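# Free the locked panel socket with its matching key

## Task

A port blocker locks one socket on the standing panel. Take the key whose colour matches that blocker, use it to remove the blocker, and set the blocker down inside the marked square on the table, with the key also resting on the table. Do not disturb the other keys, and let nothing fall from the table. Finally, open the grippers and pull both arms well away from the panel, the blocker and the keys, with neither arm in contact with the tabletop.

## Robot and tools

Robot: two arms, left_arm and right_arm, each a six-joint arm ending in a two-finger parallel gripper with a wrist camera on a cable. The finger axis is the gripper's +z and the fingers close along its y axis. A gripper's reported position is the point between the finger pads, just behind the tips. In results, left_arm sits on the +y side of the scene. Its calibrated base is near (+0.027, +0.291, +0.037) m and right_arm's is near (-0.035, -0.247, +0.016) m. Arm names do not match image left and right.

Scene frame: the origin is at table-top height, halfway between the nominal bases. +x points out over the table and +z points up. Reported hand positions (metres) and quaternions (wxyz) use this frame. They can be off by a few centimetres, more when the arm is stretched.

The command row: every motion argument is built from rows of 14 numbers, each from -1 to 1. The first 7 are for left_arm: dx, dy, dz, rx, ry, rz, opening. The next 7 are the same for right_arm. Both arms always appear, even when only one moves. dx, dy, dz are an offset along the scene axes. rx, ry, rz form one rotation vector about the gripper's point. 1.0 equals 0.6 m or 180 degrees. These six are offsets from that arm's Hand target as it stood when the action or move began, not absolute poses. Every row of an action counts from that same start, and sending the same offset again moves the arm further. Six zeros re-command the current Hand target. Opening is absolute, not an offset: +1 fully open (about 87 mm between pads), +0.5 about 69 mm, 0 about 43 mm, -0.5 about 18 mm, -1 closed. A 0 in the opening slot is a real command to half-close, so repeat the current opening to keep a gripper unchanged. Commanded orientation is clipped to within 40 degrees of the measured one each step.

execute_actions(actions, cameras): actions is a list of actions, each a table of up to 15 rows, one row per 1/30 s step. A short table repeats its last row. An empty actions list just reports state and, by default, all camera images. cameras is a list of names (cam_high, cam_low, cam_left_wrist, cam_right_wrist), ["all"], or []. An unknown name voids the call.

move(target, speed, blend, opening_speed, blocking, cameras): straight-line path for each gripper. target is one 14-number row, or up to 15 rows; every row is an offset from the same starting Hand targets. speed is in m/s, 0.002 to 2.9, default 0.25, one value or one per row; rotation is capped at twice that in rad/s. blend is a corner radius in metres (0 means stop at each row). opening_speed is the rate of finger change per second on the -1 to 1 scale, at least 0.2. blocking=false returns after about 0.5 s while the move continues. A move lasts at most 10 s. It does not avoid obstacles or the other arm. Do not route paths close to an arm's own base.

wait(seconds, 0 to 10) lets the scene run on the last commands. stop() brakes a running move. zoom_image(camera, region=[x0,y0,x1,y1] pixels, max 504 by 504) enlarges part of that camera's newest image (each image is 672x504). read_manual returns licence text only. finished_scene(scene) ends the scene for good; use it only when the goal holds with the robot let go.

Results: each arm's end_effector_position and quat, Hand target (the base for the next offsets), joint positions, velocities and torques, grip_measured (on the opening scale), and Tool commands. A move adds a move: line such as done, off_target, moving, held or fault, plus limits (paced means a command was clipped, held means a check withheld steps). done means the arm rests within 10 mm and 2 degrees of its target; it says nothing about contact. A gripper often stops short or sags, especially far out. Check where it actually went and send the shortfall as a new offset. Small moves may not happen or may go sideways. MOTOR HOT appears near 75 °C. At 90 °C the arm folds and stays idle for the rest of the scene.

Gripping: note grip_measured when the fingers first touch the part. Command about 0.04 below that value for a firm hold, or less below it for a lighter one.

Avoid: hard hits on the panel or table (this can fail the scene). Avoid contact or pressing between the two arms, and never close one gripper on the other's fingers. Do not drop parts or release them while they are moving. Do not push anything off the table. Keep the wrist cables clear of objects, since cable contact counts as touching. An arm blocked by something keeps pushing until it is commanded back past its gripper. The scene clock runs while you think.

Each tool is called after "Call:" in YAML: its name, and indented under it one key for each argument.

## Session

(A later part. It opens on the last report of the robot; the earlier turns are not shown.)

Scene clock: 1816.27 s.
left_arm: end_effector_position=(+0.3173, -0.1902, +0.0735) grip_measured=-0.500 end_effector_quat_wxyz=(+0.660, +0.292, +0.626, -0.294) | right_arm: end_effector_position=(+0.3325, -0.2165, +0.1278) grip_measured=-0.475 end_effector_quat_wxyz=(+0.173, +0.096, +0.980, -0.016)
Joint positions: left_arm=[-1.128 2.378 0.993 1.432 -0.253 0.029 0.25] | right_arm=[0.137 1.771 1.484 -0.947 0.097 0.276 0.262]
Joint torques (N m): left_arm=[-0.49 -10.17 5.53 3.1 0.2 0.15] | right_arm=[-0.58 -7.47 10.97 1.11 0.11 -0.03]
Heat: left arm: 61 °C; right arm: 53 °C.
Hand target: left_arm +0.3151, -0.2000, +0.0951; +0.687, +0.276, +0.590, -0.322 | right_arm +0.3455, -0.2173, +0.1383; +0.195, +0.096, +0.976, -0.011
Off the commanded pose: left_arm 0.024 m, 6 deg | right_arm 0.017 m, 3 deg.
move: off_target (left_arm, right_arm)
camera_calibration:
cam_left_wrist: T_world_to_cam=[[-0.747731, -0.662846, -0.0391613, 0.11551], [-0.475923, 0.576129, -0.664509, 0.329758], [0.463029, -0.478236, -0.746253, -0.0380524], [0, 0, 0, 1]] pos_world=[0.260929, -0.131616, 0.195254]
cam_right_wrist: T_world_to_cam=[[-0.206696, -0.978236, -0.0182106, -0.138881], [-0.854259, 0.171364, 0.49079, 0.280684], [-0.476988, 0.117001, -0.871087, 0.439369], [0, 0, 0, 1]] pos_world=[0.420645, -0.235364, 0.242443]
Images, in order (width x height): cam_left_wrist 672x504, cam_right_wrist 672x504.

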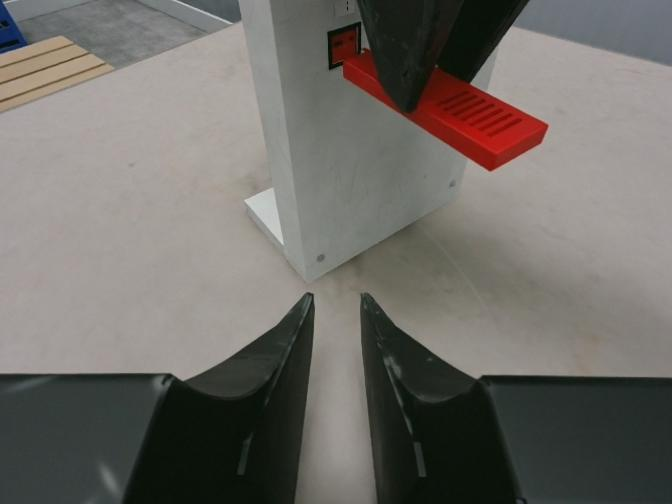

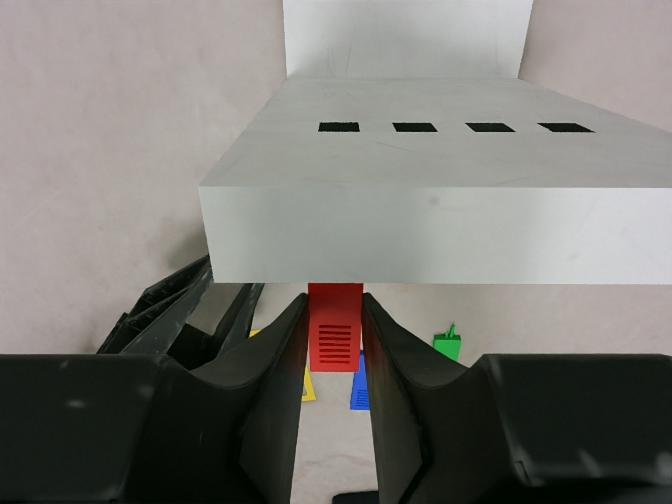

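Call:
move:
  target:
    - [0,0,0,0,0,0,-0.5, -0.0572,0.0117,0.003,0,0,0,-0.6]
    - [0,0,0,0,0,0,-0.5, -0.0018,-0.0007,0.003,0,0,0,-0.6]
  speed: 0.06
  cameras: ["cam_left_wrist","cam_right_wrist"]

Call:
zoom_image:
  camera: "cam_left_wrist"
  region: [322, 15, 382, 80]

Call:
zoom_image:
  camera: "cam_right_wrist"
  region: [190, 100, 380, 290]

Scene clock: 1847.97 s.
left_arm: end_effector_position=(+0.3173, -0.1902, +0.0735) grip_measured=-0.500 end_effector_quat_wxyz=(+0.660, +0.292, +0.626, -0.294) | right_arm: end_effector_position=(+0.3331, -0.2171, +0.1298) grip_measured=-0.475 end_effector_quat_wxyz=(+0.176, +0.096, +0.979, -0.015)
Joint positions: left_arm=[-1.128 2.378 0.993 1.432 -0.253 0.029 0.25] | right_arm=[0.136 1.767 1.486 -0.947 0.097 0.275 0.262]
Joint torques (N m): left_arm=[-0.61 -10.1 5.53 3.06 0.2 0.15] | right_arm=[-0.62 -7.23 10.88 1.01 0.15 0]
Heat: left arm: 60 °C; right arm: 60 °C.
Hand target: left_arm +0.3151, -0.2000, +0.0952; +0.687, +0.276, +0.590, -0.322 | right_arm +0.3443, -0.2178, +0.1400; +0.195, +0.096, +0.976, -0.011
Off the commanded pose: left_arm 0.024 m, 6 deg | right_arm 0.015 m, 2 deg.
move: off_target (left_arm, right_arm)
camera_calibration:
cam_left_wrist: T_world_to_cam=[[-0.747731, -0.662846, -0.0391613, 0.11551], [-0.475923, 0.576129, -0.664509, 0.329758], [0.463029, -0.478236, -0.746253, -0.0380524], [0, 0, 0, 1]] pos_world=[0.260929, -0.131616, 0.195254]
cam_right_wrist: T_world_to_cam=[[-0.207343, -0.978066, -0.0199083, -0.138831], [-0.857259, 0.171853, 0.485359, 0.282122], [-0.471292, 0.117702, -0.874088, 0.440041], [0, 0, 0, 1]] pos_world=[0.420453, -0.236063, 0.24494]
Images, in order (width x height): cam_left_wrist 672x504, cam_right_wrist 672x504.

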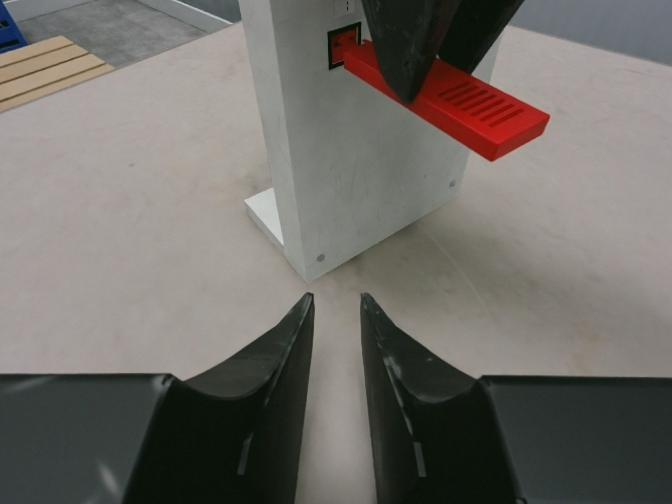

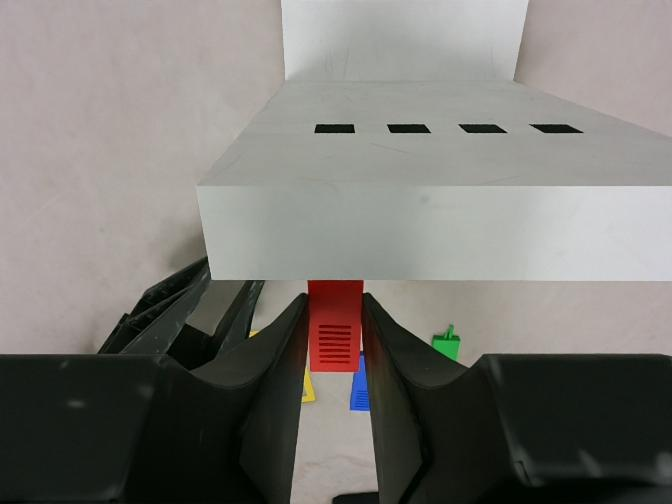

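Scaled by 7.754.

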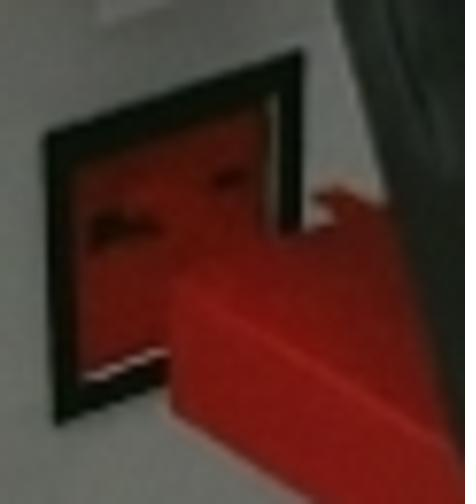

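Scaled by 2.653.

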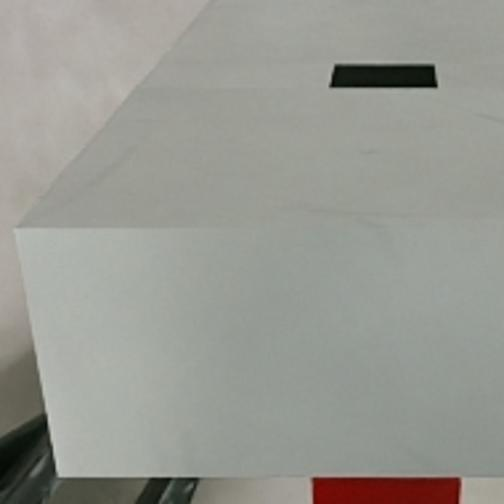

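Call:
move:
  target: [0,0,0,0,0,0,-0.5, 0.0083,-0.0008,-0.001,0,0.0005,0,-0.6]
  speed: 0.02
  cameras: ["cam_left_wrist","cam_right_wrist"]

Call:
zoom_image:
  camera: "cam_left_wrist"
  region: [322, 15, 382, 80]

Call:
zoom_image:
  camera: "cam_right_wrist"
  region: [190, 110, 380, 300]

Scene clock: 1874.13 s.
left_arm: end_effector_position=(+0.3173, -0.1902, +0.0735) grip_measured=-0.500 end_effector_quat_wxyz=(+0.660, +0.292, +0.626, -0.294) | right_arm: end_effector_position=(+0.3379, -0.2174, +0.1294) grip_measured=-0.475 end_effector_quat_wxyz=(+0.175, +0.096, +0.980, -0.016)
Joint positions: left_arm=[-1.128 2.378 0.993 1.432 -0.253 0.029 0.25] | right_arm=[0.134 1.787 1.509 -0.951 0.097 0.272 0.262]
Joint torques (N m): left_arm=[-0.58 -10.11 5.34 3.09 0.19 0.17] | right_arm=[-0.81 -7.5 10.76 1.02 0.15 -0.02]
Heat: left arm: 61 °C; right arm: 60 °C.
Hand target: left_arm +0.3151, -0.2000, +0.0952; +0.687, +0.276, +0.590, -0.322 | right_arm +0.3493, -0.2182, +0.1394; +0.194, +0.096, +0.976, -0.011
Off the commanded pose: left_arm 0.024 m, 6 deg | right_arm 0.015 m, 2 deg.
move: off_target (left_arm, right_arm)
camera_calibration:
cam_left_wrist: T_world_to_cam=[[-0.747731, -0.662846, -0.0391613, 0.11551], [-0.475923, 0.576129, -0.664509, 0.329758], [0.463029, -0.478236, -0.746253, -0.0380524], [0, 0, 0, 1]] pos_world=[0.260929, -0.131616, 0.195254]
cam_right_wrist: T_world_to_cam=[[-0.206469, -0.978281, -0.0183661, -0.138704], [-0.85658, 0.171648, 0.486629, 0.286018], [-0.472908, 0.116206, -0.873415, 0.442141], [0, 0, 0, 1]] pos_world=[0.425451, -0.236165, 0.244441]
Images, in order (width x height): cam_left_wrist 672x504, cam_right_wrist 672x504.

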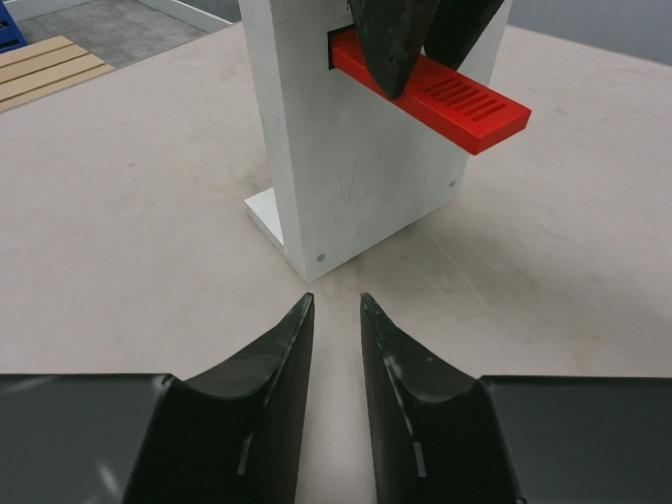

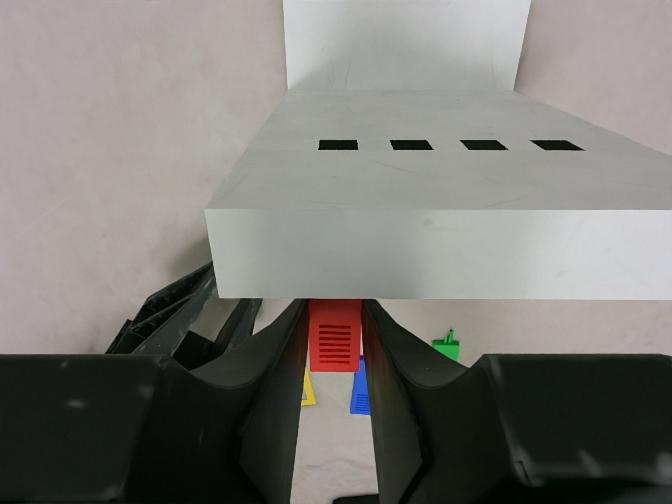

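Scaled by 7.754.

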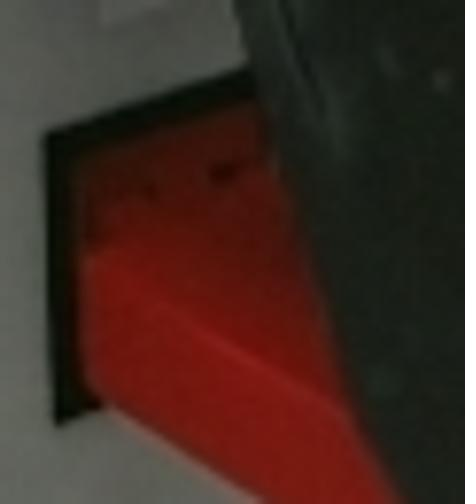

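Scaled by 2.653.

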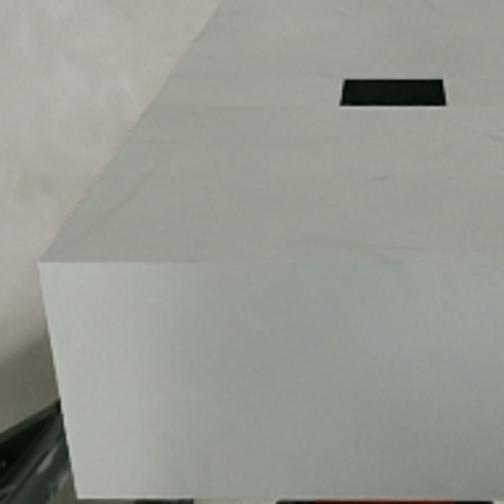

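Call:
move:
  target: [0,0,0,0,0,0,-0.5, 0.0082,-0.0023,0,0,0,0,-0.6]
  speed: 0.02
  cameras: ["cam_left_wrist","cam_right_wrist"]

Call:
zoom_image:
  camera: "cam_left_wrist"
  region: [322, 15, 382, 80]

Call:
zoom_image:
  camera: "cam_right_wrist"
  region: [190, 120, 380, 310]

Scene clock: 1890.23 s.
left_arm: end_effector_position=(+0.3173, -0.1902, +0.0735) grip_measured=-0.500 end_effector_quat_wxyz=(+0.660, +0.292, +0.626, -0.294) | right_arm: end_effector_position=(+0.3402, -0.2187, +0.1288) grip_measured=-0.475 end_effector_quat_wxyz=(+0.171, +0.095, +0.980, -0.017)
Joint positions: left_arm=[-1.128 2.378 0.993 1.432 -0.253 0.029 0.25] | right_arm=[0.13 1.804 1.528 -0.963 0.097 0.268 0.262]
Joint torques (N m): left_arm=[-0.55 -10.18 5.5 3.08 0.2 0.18] | right_arm=[-1.06 -7.68 11.29 1.02 0.05 -0.08]
Heat: left arm: 62 °C; right arm: 59 °C.
Hand target: left_arm +0.3151, -0.2000, +0.0952; +0.687, +0.276, +0.590, -0.322 | right_arm +0.3543, -0.2196, +0.1395; +0.194, +0.096, +0.976, -0.011
Off the commanded pose: left_arm 0.024 m, 6 deg | right_arm 0.018 m, 3 deg.
move: off_target (left_arm, right_arm)
camera_calibration:
cam_left_wrist: T_world_to_cam=[[-0.747731, -0.662846, -0.0391613, 0.11551], [-0.475923, 0.576129, -0.664509, 0.329758], [0.463029, -0.478236, -0.746253, -0.0380524], [0, 0, 0, 1]] pos_world=[0.260929, -0.131616, 0.195254]
cam_right_wrist: T_world_to_cam=[[-0.206177, -0.978408, -0.0144503, -0.140137], [-0.852416, 0.172336, 0.493647, 0.286309], [-0.480498, 0.114096, -0.869542, 0.444492], [0, 0, 0, 1]] pos_world=[0.428739, -0.237168, 0.243144]
Images, in order (width x height): cam_left_wrist 672x504, cam_right_wrist 672x504.

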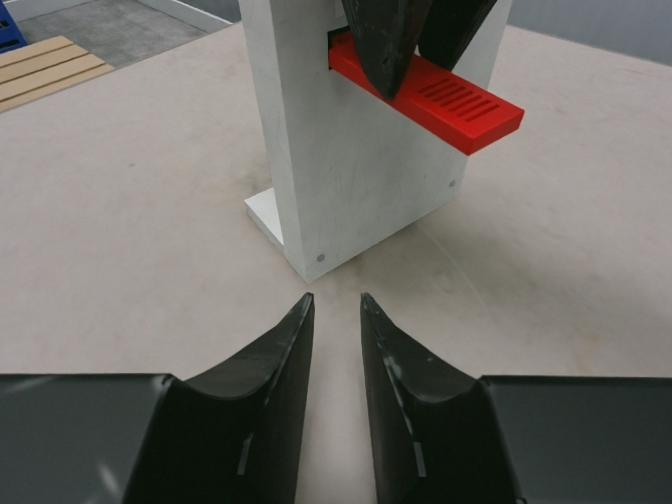

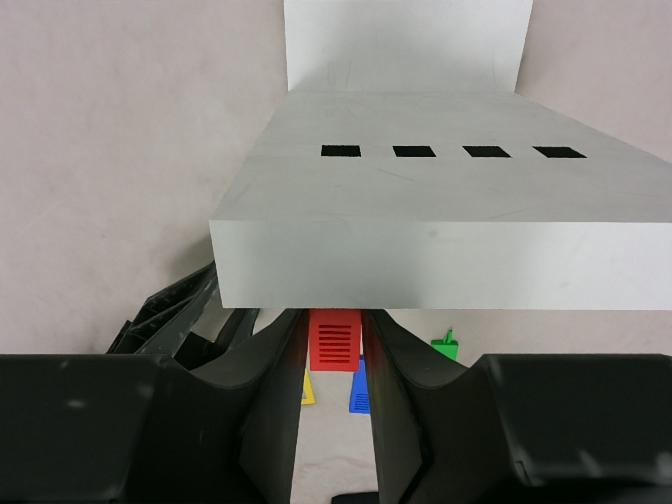

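Scaled by 7.754.

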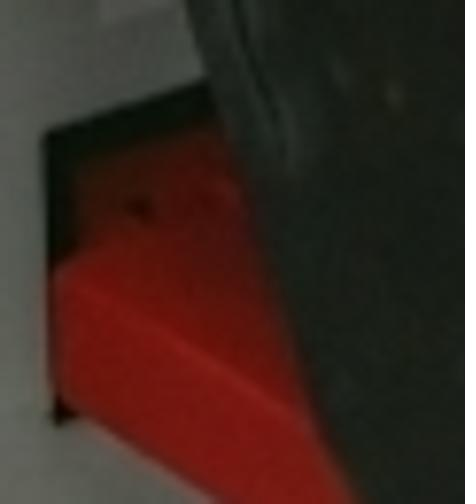

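Scaled by 2.653.

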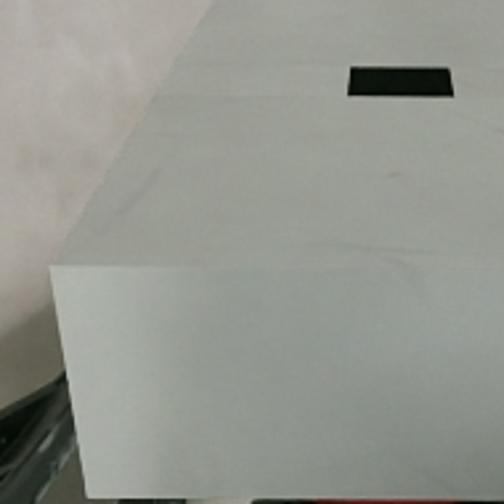

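Call:
move:
  target: [0,0,0,0,0,0,-0.5, 0.0065,-0.0016,0.0022,-0.0002,-0.0011,0,-0.6]
  speed: 0.02
  cameras: ["cam_left_wrist","cam_right_wrist"]

Call:
zoom_image:
  camera: "cam_left_wrist"
  region: [322, 15, 382, 80]

Call:
zoom_image:
  camera: "cam_right_wrist"
  region: [190, 120, 380, 310]

Scene clock: 1958.00 s.
left_arm: end_effector_position=(+0.3173, -0.1902, +0.0735) grip_measured=-0.500 end_effector_quat_wxyz=(+0.660, +0.292, +0.626, -0.294) | right_arm: end_effector_position=(+0.3405, -0.2189, +0.1292) grip_measured=-0.475 end_effector_quat_wxyz=(+0.166, +0.094, +0.981, -0.017)
Joint positions: left_arm=[-1.128 2.378 0.993 1.432 -0.253 0.029 0.25] | right_arm=[0.128 1.814 1.545 -0.979 0.092 0.265 0.262]
Joint torques (N m): left_arm=[-0.65 -10.15 5.45 3.11 0.17 0.17] | right_arm=[-0.92 -7.41 11.26 1.16 0.13 -0.01]
Heat: left arm: 66 °C; right arm: 64 °C.
Hand target: left_arm +0.3151, -0.2000, +0.0952; +0.687, +0.276, +0.590, -0.322 | right_arm +0.3582, -0.2207, +0.1408; +0.196, +0.096, +0.976, -0.011
Off the commanded pose: left_arm 0.024 m, 6 deg | right_arm 0.021 m, 3 deg.
move: off_target (left_arm, right_arm)
camera_calibration:
cam_left_wrist: T_world_to_cam=[[-0.747731, -0.662846, -0.0391613, 0.11551], [-0.475923, 0.576129, -0.664509, 0.329758], [0.463029, -0.478236, -0.746253, -0.0380524], [0, 0, 0, 1]] pos_world=[0.260929, -0.131616, 0.195254]
cam_right_wrist: T_world_to_cam=[[-0.204399, -0.978783, -0.0143171, -0.140899], [-0.847549, 0.169638, 0.502875, 0.283015], [-0.489777, 0.114922, -0.86424, 0.447663], [0, 0, 0, 1]] pos_world=[0.430325, -0.237366, 0.242549]
Images, in order (width x height): cam_left_wrist 672x504, cam_right_wrist 672x504.

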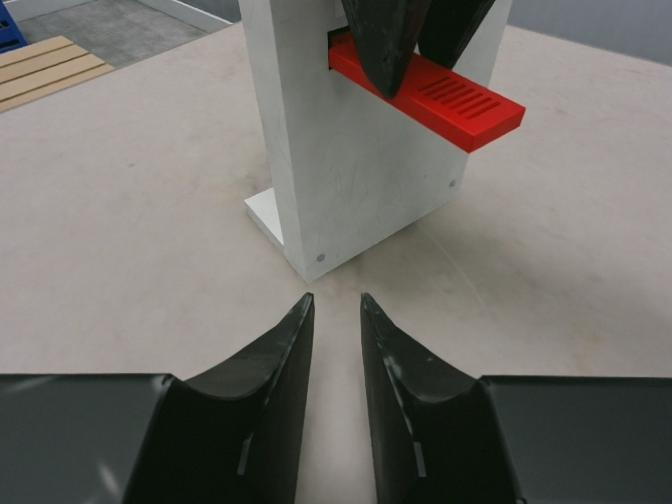

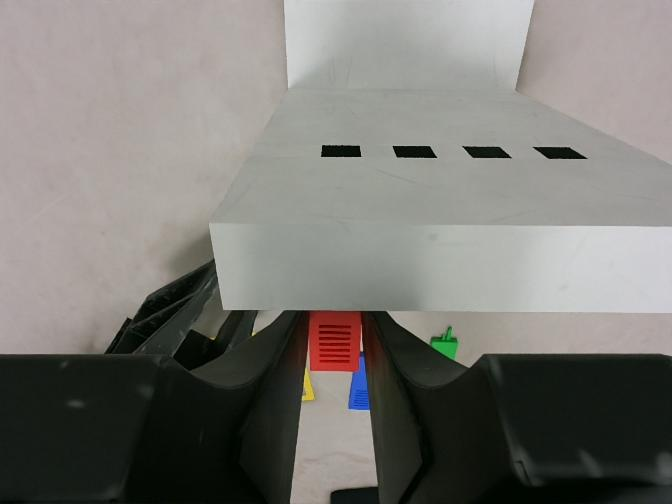

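Scaled by 7.754.

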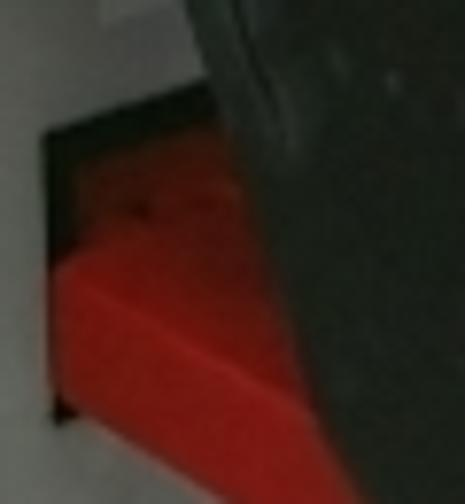

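Scaled by 2.653.

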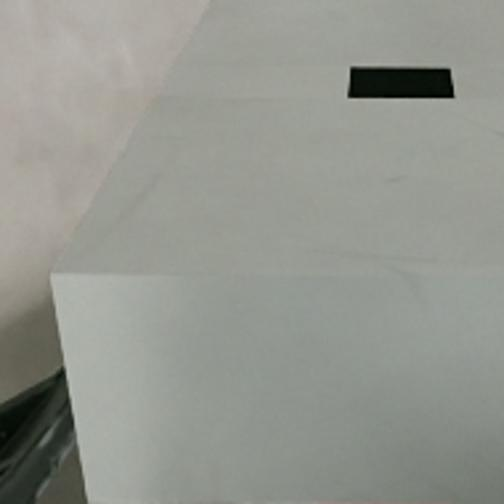

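Call:
move:
  target:
    - [0,0,0,0,0,0,-0.5, -0.0803,0.0165,-0.0013,0.0001,0.0006,0,-0.6]
    - [0,0,0,0,0,0,-0.5, -0.0232,0.0048,-0.0013,0.0001,0.0006,0,-0.6]
    - [0,0,0,0,0,0,-0.5, -0.015,0.0032,-0.0023,0.0001,0.0006,0,-0.6]
  speed: [0.06,0.06,0.02]
  cameras: ["cam_left_wrist","cam_right_wrist"]

Call:
zoom_image:
  camera: "cam_left_wrist"
  region: [322, 15, 382, 80]

Call:
zoom_image:
  camera: "cam_right_wrist"
  region: [190, 120, 380, 310]

Scene clock: 1997.90 s.
left_arm: end_effector_position=(+0.3173, -0.1902, +0.0735) grip_measured=-0.500 end_effector_quat_wxyz=(+0.660, +0.292, +0.626, -0.294) | right_arm: end_effector_position=(+0.3361, -0.2176, +0.1288) grip_measured=-0.475 end_effector_quat_wxyz=(+0.173, +0.096, +0.980, -0.015)
Joint positions: left_arm=[-1.128 2.378 0.993 1.432 -0.253 0.029 0.25] | right_arm=[0.133 1.785 1.505 -0.955 0.094 0.272 0.262]
Joint torques (N m): left_arm=[-0.55 -10.15 5.53 3.09 0.18 0.18] | right_arm=[-0.84 -7.36 10.77 1.14 0.11 0.02]
Heat: left arm: 68 °C; right arm: 65 °C.
Hand target: left_arm +0.3151, -0.2000, +0.0952; +0.687, +0.276, +0.590, -0.322 | right_arm +0.3492, -0.2187, +0.1395; +0.195, +0.096, +0.976, -0.011
Off the commanded pose: left_arm 0.024 m, 6 deg | right_arm 0.017 m, 3 deg.
move: off_target (left_arm, right_arm)
camera_calibration:
cam_left_wrist: T_world_to_cam=[[-0.747731, -0.662846, -0.0391613, 0.11551], [-0.475923, 0.576129, -0.664509, 0.329758], [0.463029, -0.478236, -0.746253, -0.0380524], [0, 0, 0, 1]] pos_world=[0.260929, -0.131616, 0.195254]
cam_right_wrist: T_world_to_cam=[[-0.206175, -0.978333, -0.0188975, -0.139272], [-0.853911, 0.170456, 0.491712, 0.282918], [-0.477837, 0.117515, -0.870553, 0.44235], [0, 0, 0, 1]] pos_world=[0.424243, -0.236463, 0.243343]
Images, in order (width x height): cam_left_wrist 672x504, cam_right_wrist 672x504.

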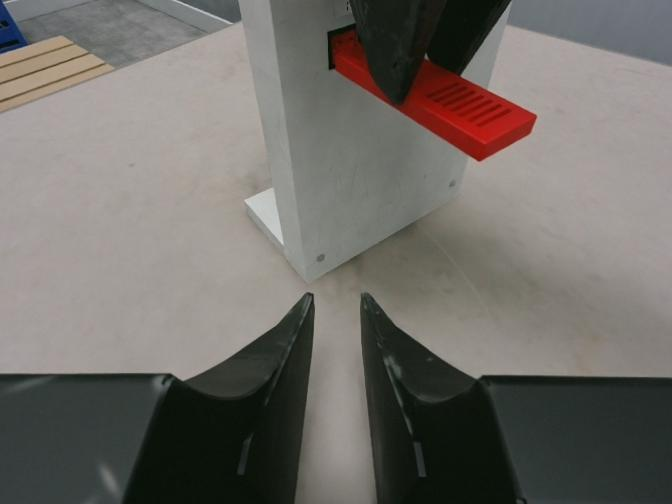

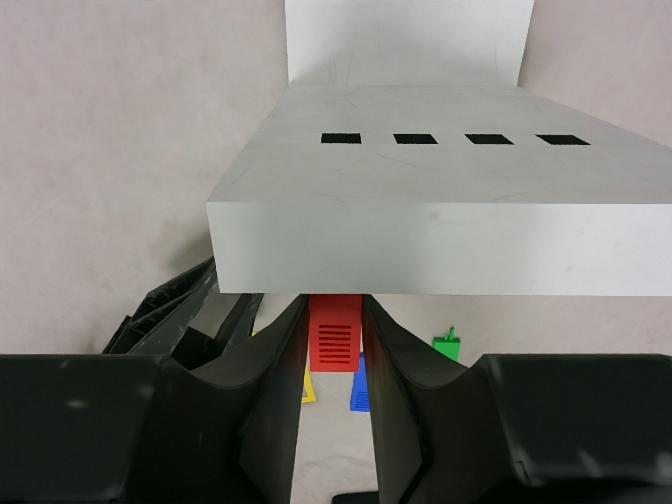

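Scaled by 7.754.

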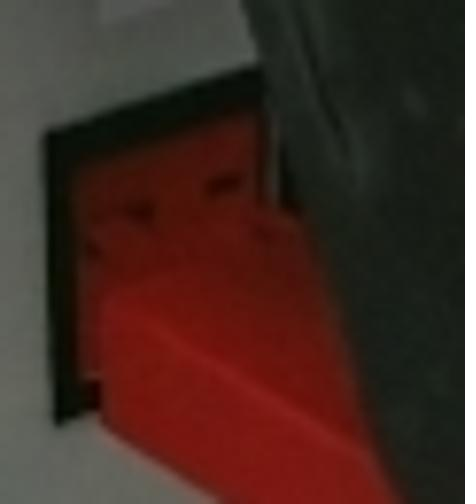

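Scaled by 2.653.

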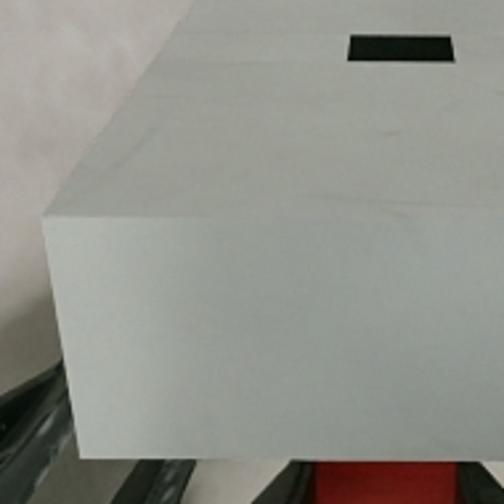

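Call:
zoom_image:
  camera: "cam_left_wrist"
  region: [326, 25, 362, 65]

Scaled by 12.600.

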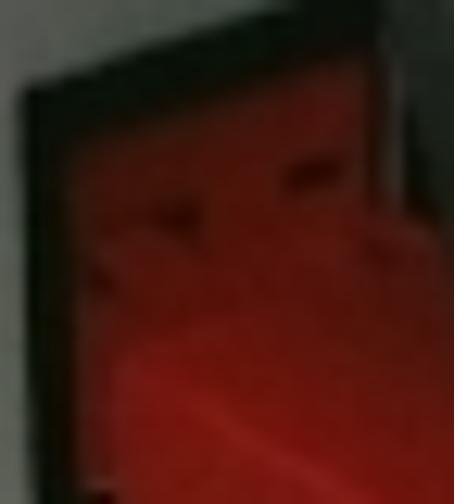

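Call:
move:
  target: [0,0,0,0,0,0,-0.5, 0.0012,-0.0022,0.0019,-0.0002,-0.0011,0,-0.6]
  speed: 0.02
  cameras: ["cam_left_wrist","cam_right_wrist"]

Call:
zoom_image:
  camera: "cam_left_wrist"
  region: [326, 25, 362, 65]

Call:
zoom_image:
  camera: "cam_right_wrist"
  region: [190, 120, 380, 310]

Scene clock: 2053.63 s.
left_arm: end_effector_position=(+0.3173, -0.1902, +0.0735) grip_measured=-0.500 end_effector_quat_wxyz=(+0.660, +0.292, +0.626, -0.294) | right_arm: end_effector_position=(+0.3362, -0.2181, +0.1290) grip_measured=-0.475 end_effector_quat_wxyz=(+0.173, +0.095, +0.980, -0.016)
Joint positions: left_arm=[-1.128 2.378 0.993 1.432 -0.253 0.029 0.25] | right_arm=[0.131 1.785 1.506 -0.955 0.094 0.268 0.262]
Joint torques (N m): left_arm=[-0.61 -10.1 5.41 3.09 0.22 0.17] | right_arm=[-1.01 -7.57 11.15 1.08 0.12 -0.05]
Heat: left arm: 70 °C; right arm: 64 °C.
Hand target: left_arm +0.3151, -0.2000, +0.0952; +0.687, +0.276, +0.590, -0.322 | right_arm +0.3499, -0.2200, +0.1406; +0.196, +0.096, +0.976, -0.011
Off the commanded pose: left_arm 0.024 m, 6 deg | right_arm 0.018 m, 3 deg.
move: off_target (left_arm, right_arm)
camera_calibration:
cam_left_wrist: T_world_to_cam=[[-0.747731, -0.662846, -0.0391613, 0.11551], [-0.475923, 0.576129, -0.664509, 0.329758], [0.463029, -0.478236, -0.746253, -0.0380524], [0, 0, 0, 1]] pos_world=[0.260929, -0.131616, 0.195254]
cam_right_wrist: T_world_to_cam=[[-0.204061, -0.978795, -0.0178524, -0.140785], [-0.854351, 0.169154, 0.491397, 0.282997], [-0.477957, 0.115527, -0.870753, 0.442284], [0, 0, 0, 1]] pos_world=[0.424443, -0.236765, 0.243543]
Images, in order (width x height): cam_left_wrist 672x504, cam_right_wrist 672x504.

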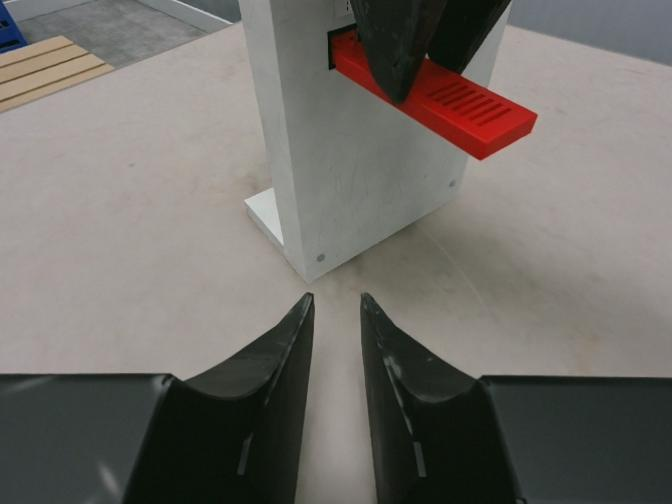

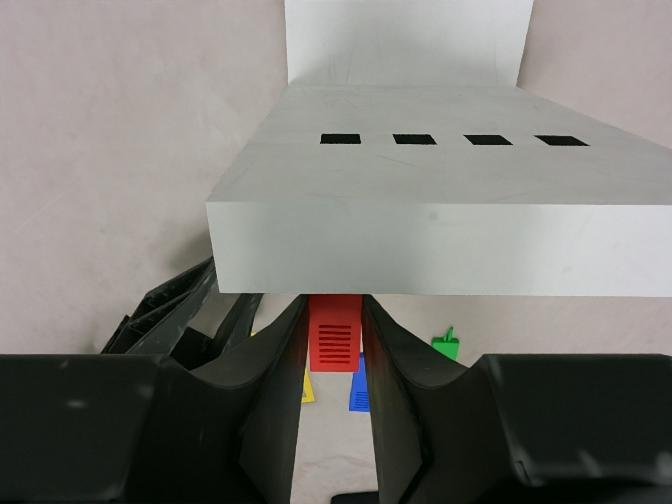

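Scaled by 12.600.

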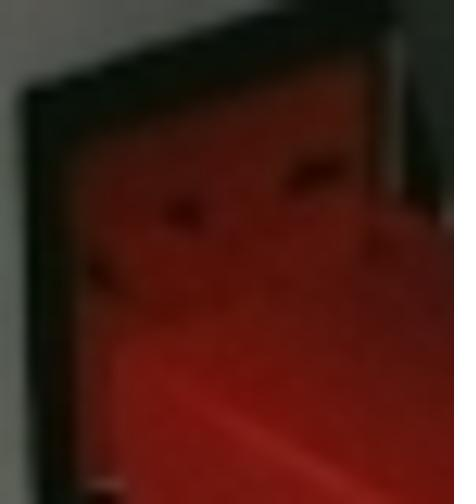

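Scaled by 2.653.

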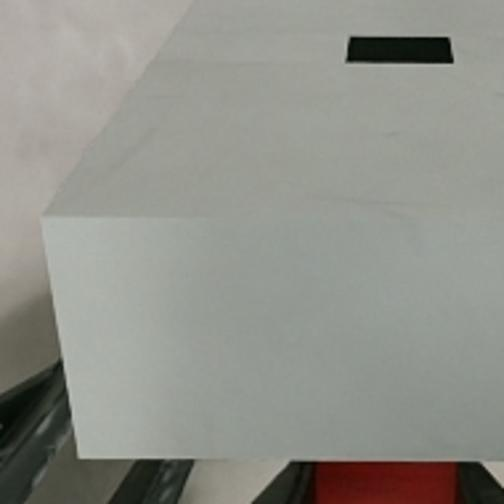

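Call:
move:
  target: [0,0,0,0,0,0,-0.5, 0.0012,-0.0012,0.0019,-0.0002,-0.0011,0,-0.6]
  speed: 0.02
  cameras: ["cam_left_wrist","cam_right_wrist"]

Call:
zoom_image:
  camera: "cam_left_wrist"
  region: [326, 25, 362, 65]

Call:
zoom_image:
  camera: "cam_right_wrist"
  region: [190, 120, 380, 310]

Scene clock: 2067.30 s.
left_arm: end_effector_position=(+0.3173, -0.1902, +0.0735) grip_measured=-0.500 end_effector_quat_wxyz=(+0.660, +0.292, +0.626, -0.294) | right_arm: end_effector_position=(+0.3363, -0.2195, +0.1290) grip_measured=-0.475 end_effector_quat_wxyz=(+0.173, +0.095, +0.980, -0.016)
Joint positions: left_arm=[-1.128 2.378 0.993 1.432 -0.253 0.029 0.25] | right_arm=[0.128 1.785 1.506 -0.955 0.094 0.266 0.262]
Joint torques (N m): left_arm=[-0.61 -10.22 5.42 3.1 0.18 0.19] | right_arm=[-0.9 -7.76 11.43 1.03 0.13 -0.06]
Heat: left arm: 70 °C; right arm: 64 °C.
Hand target: left_arm +0.3151, -0.2000, +0.0952; +0.687, +0.276, +0.590, -0.322 | right_arm +0.3506, -0.2207, +0.1417; +0.198, +0.096, +0.975, -0.011
Off the commanded pose: left_arm 0.024 m, 6 deg | right_arm 0.019 m, 3 deg.
move: off_target (left_arm, right_arm)
camera_calibration:
cam_left_wrist: T_world_to_cam=[[-0.747731, -0.662846, -0.0391613, 0.11551], [-0.475923, 0.576129, -0.664509, 0.329758], [0.463029, -0.478236, -0.746253, -0.0380524], [0, 0, 0, 1]] pos_world=[0.260929, -0.131616, 0.195254]
cam_right_wrist: T_world_to_cam=[[-0.205764, -0.97845, -0.017221, -0.141503], [-0.854006, 0.170946, 0.491376, 0.283519], [-0.477843, 0.115815, -0.870777, 0.442472], [0, 0, 0, 1]] pos_world=[0.424443, -0.238165, 0.243543]
Images, in order (width x height): cam_left_wrist 672x504, cam_right_wrist 672x504.

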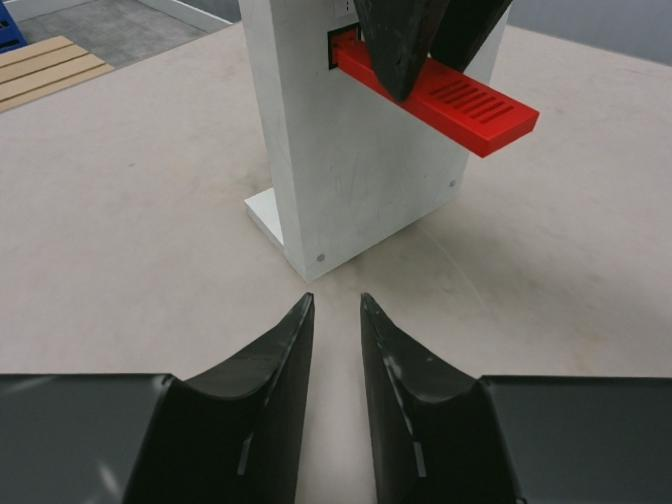

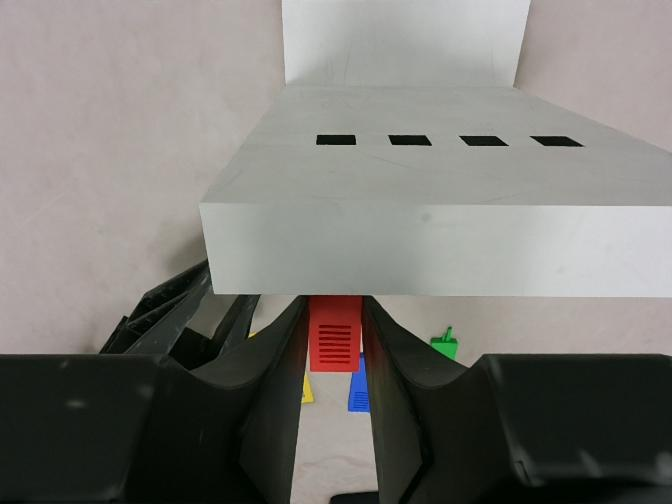

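Scaled by 12.600.

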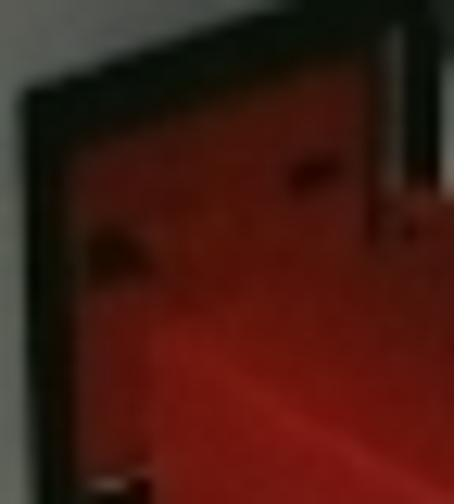

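Scaled by 2.653.

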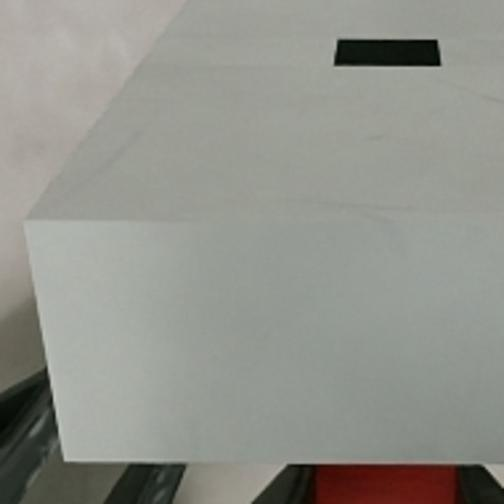

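Call:
move:
  target: [0,0,0,0,0,0,-0.5, 0.0049,-0.001,-0.0047,0.0005,0.0026,0,-0.6]
  speed: 0.015
  cameras: ["cam_left_wrist","cam_right_wrist"]

Call:
zoom_image:
  camera: "cam_left_wrist"
  region: [326, 25, 362, 65]

Call:
zoom_image:
  camera: "cam_right_wrist"
  region: [190, 120, 380, 310]

Scene clock: 2097.07 s.
left_arm: end_effector_position=(+0.3173, -0.1902, +0.0735) grip_measured=-0.500 end_effector_quat_wxyz=(+0.660, +0.292, +0.626, -0.294) | right_arm: end_effector_position=(+0.3402, -0.2202, +0.1283) grip_measured=-0.475 end_effector_quat_wxyz=(+0.172, +0.095, +0.980, -0.016)
Joint positions: left_arm=[-1.128 2.378 0.993 1.432 -0.253 0.029 0.25] | right_arm=[0.125 1.801 1.522 -0.957 0.094 0.264 0.262]
Joint torques (N m): left_arm=[-0.49 -10.07 5.53 3.08 0.18 0.19] | right_arm=[-0.76 -7.43 11.25 1.07 0.12 -0.03]
Heat: left arm: 71 °C; right arm: 65 °C.
Hand target: left_arm +0.3151, -0.2000, +0.0952; +0.687, +0.276, +0.590, -0.322 | right_arm +0.3535, -0.2214, +0.1388; +0.194, +0.096, +0.976, -0.011
Off the commanded pose: left_arm 0.024 m, 6 deg | right_arm 0.017 m, 3 deg.
move: off_target (left_arm, right_arm)
camera_calibration:
cam_left_wrist: T_world_to_cam=[[-0.747731, -0.662846, -0.0391613, 0.11551], [-0.475923, 0.576129, -0.664509, 0.329758], [0.463029, -0.478236, -0.746253, -0.0380524], [0, 0, 0, 1]] pos_world=[0.260929, -0.131616, 0.195254]
cam_right_wrist: T_world_to_cam=[[-0.205788, -0.978457, -0.0165306, -0.141419], [-0.853725, 0.171247, 0.491761, 0.287324], [-0.478336, 0.115311, -0.870573, 0.443933], [0, 0, 0, 1]] pos_world=[0.428543, -0.238766, 0.242843]
Images, in order (width x height): cam_left_wrist 672x504, cam_right_wrist 672x504.

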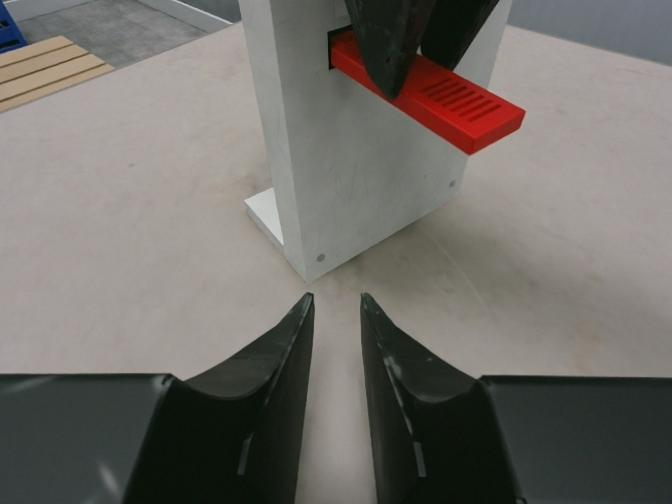

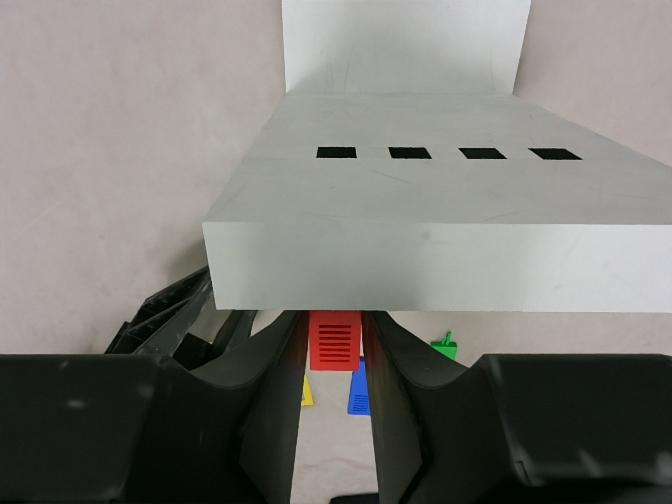

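Scaled by 12.600.

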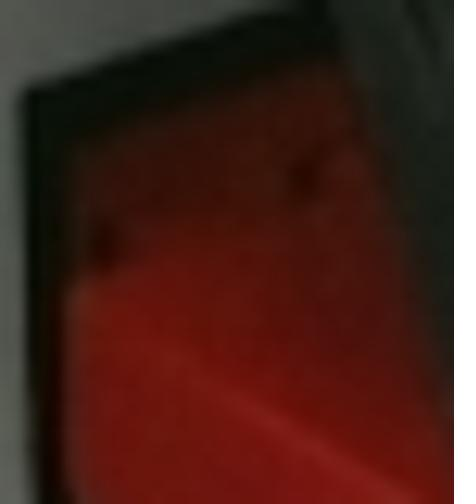

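Scaled by 2.653.

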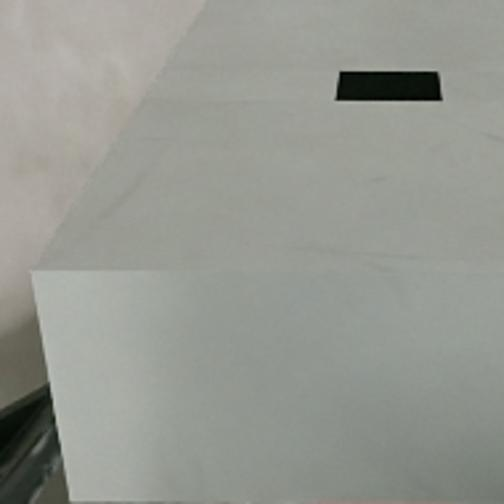

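Call:
move:
  target: [0,0,0,0,0,0,-0.5, 0.0017,-0.0003,0.0017,-0.0002,-0.001,0,-0.6]
  speed: 0.015
  cameras: ["cam_left_wrist","cam_right_wrist"]

Call:
zoom_image:
  camera: "cam_left_wrist"
  region: [326, 25, 362, 65]

Call:
zoom_image:
  camera: "cam_right_wrist"
  region: [190, 130, 380, 320]

Scene clock: 2113.23 s.
left_arm: end_effector_position=(+0.3173, -0.1902, +0.0735) grip_measured=-0.500 end_effector_quat_wxyz=(+0.660, +0.292, +0.626, -0.294) | right_arm: end_effector_position=(+0.3402, -0.2202, +0.1283) grip_measured=-0.475 end_effector_quat_wxyz=(+0.172, +0.095, +0.980, -0.016)
Joint positions: left_arm=[-1.128 2.378 0.993 1.432 -0.253 0.029 0.25] | right_arm=[0.125 1.801 1.522 -0.957 0.094 0.263 0.262]
Joint torques (N m): left_arm=[-0.59 -10.17 5.46 3.09 0.16 0.17] | right_arm=[-0.61 -7.28 11.48 1.02 0.1 0]
Heat: left arm: 71 °C; right arm: 65 °C.
Hand target: left_arm +0.3151, -0.2000, +0.0952; +0.687, +0.276, +0.590, -0.322 | right_arm +0.3546, -0.2216, +0.1398; +0.195, +0.096, +0.976, -0.011
Off the commanded pose: left_arm 0.024 m, 6 deg | right_arm 0.018 m, 3 deg.
move: off_target (left_arm, right_arm)
camera_calibration:
cam_left_wrist: T_world_to_cam=[[-0.747731, -0.662846, -0.0391613, 0.11551], [-0.475923, 0.576129, -0.664509, 0.329758], [0.463029, -0.478236, -0.746253, -0.0380524], [0, 0, 0, 1]] pos_world=[0.260929, -0.131616, 0.195254]
cam_right_wrist: T_world_to_cam=[[-0.205052, -0.978616, -0.0162383, -0.141844], [-0.853794, 0.170737, 0.491818, 0.287218], [-0.478529, 0.114712, -0.870547, 0.443866], [0, 0, 0, 1]] pos_world=[0.428542, -0.238767, 0.242843]
Images, in order (width x height): cam_left_wrist 672x504, cam_right_wrist 672x504.

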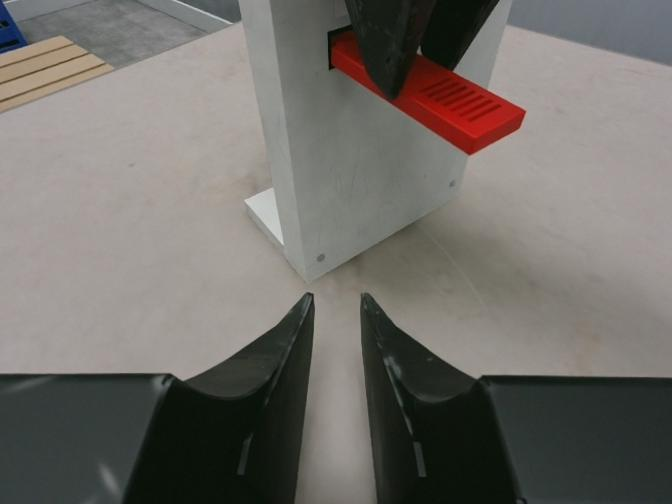

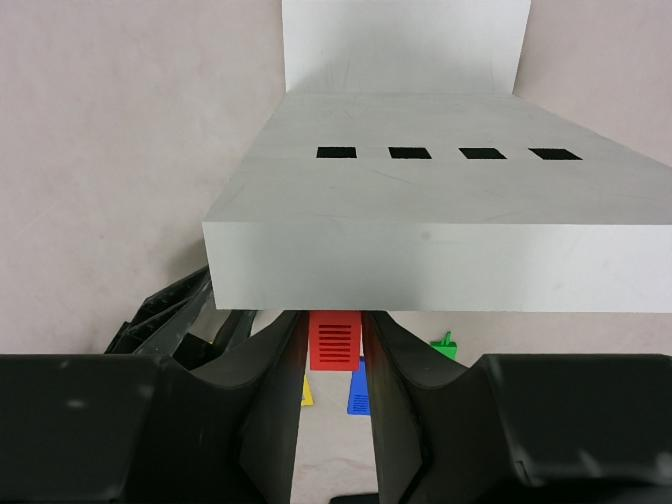

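Scaled by 12.600.

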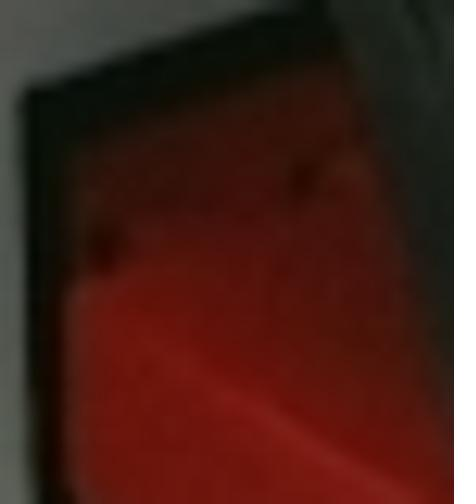

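Scaled by 2.653.

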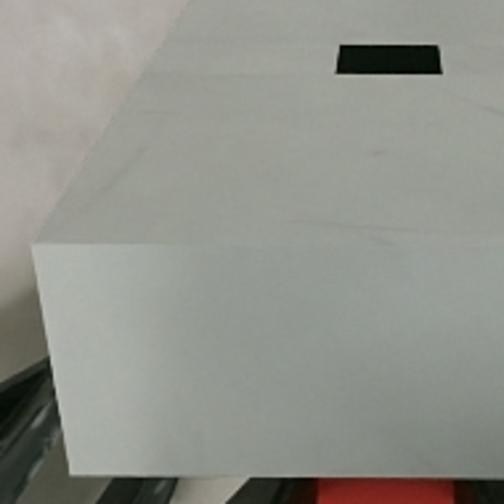

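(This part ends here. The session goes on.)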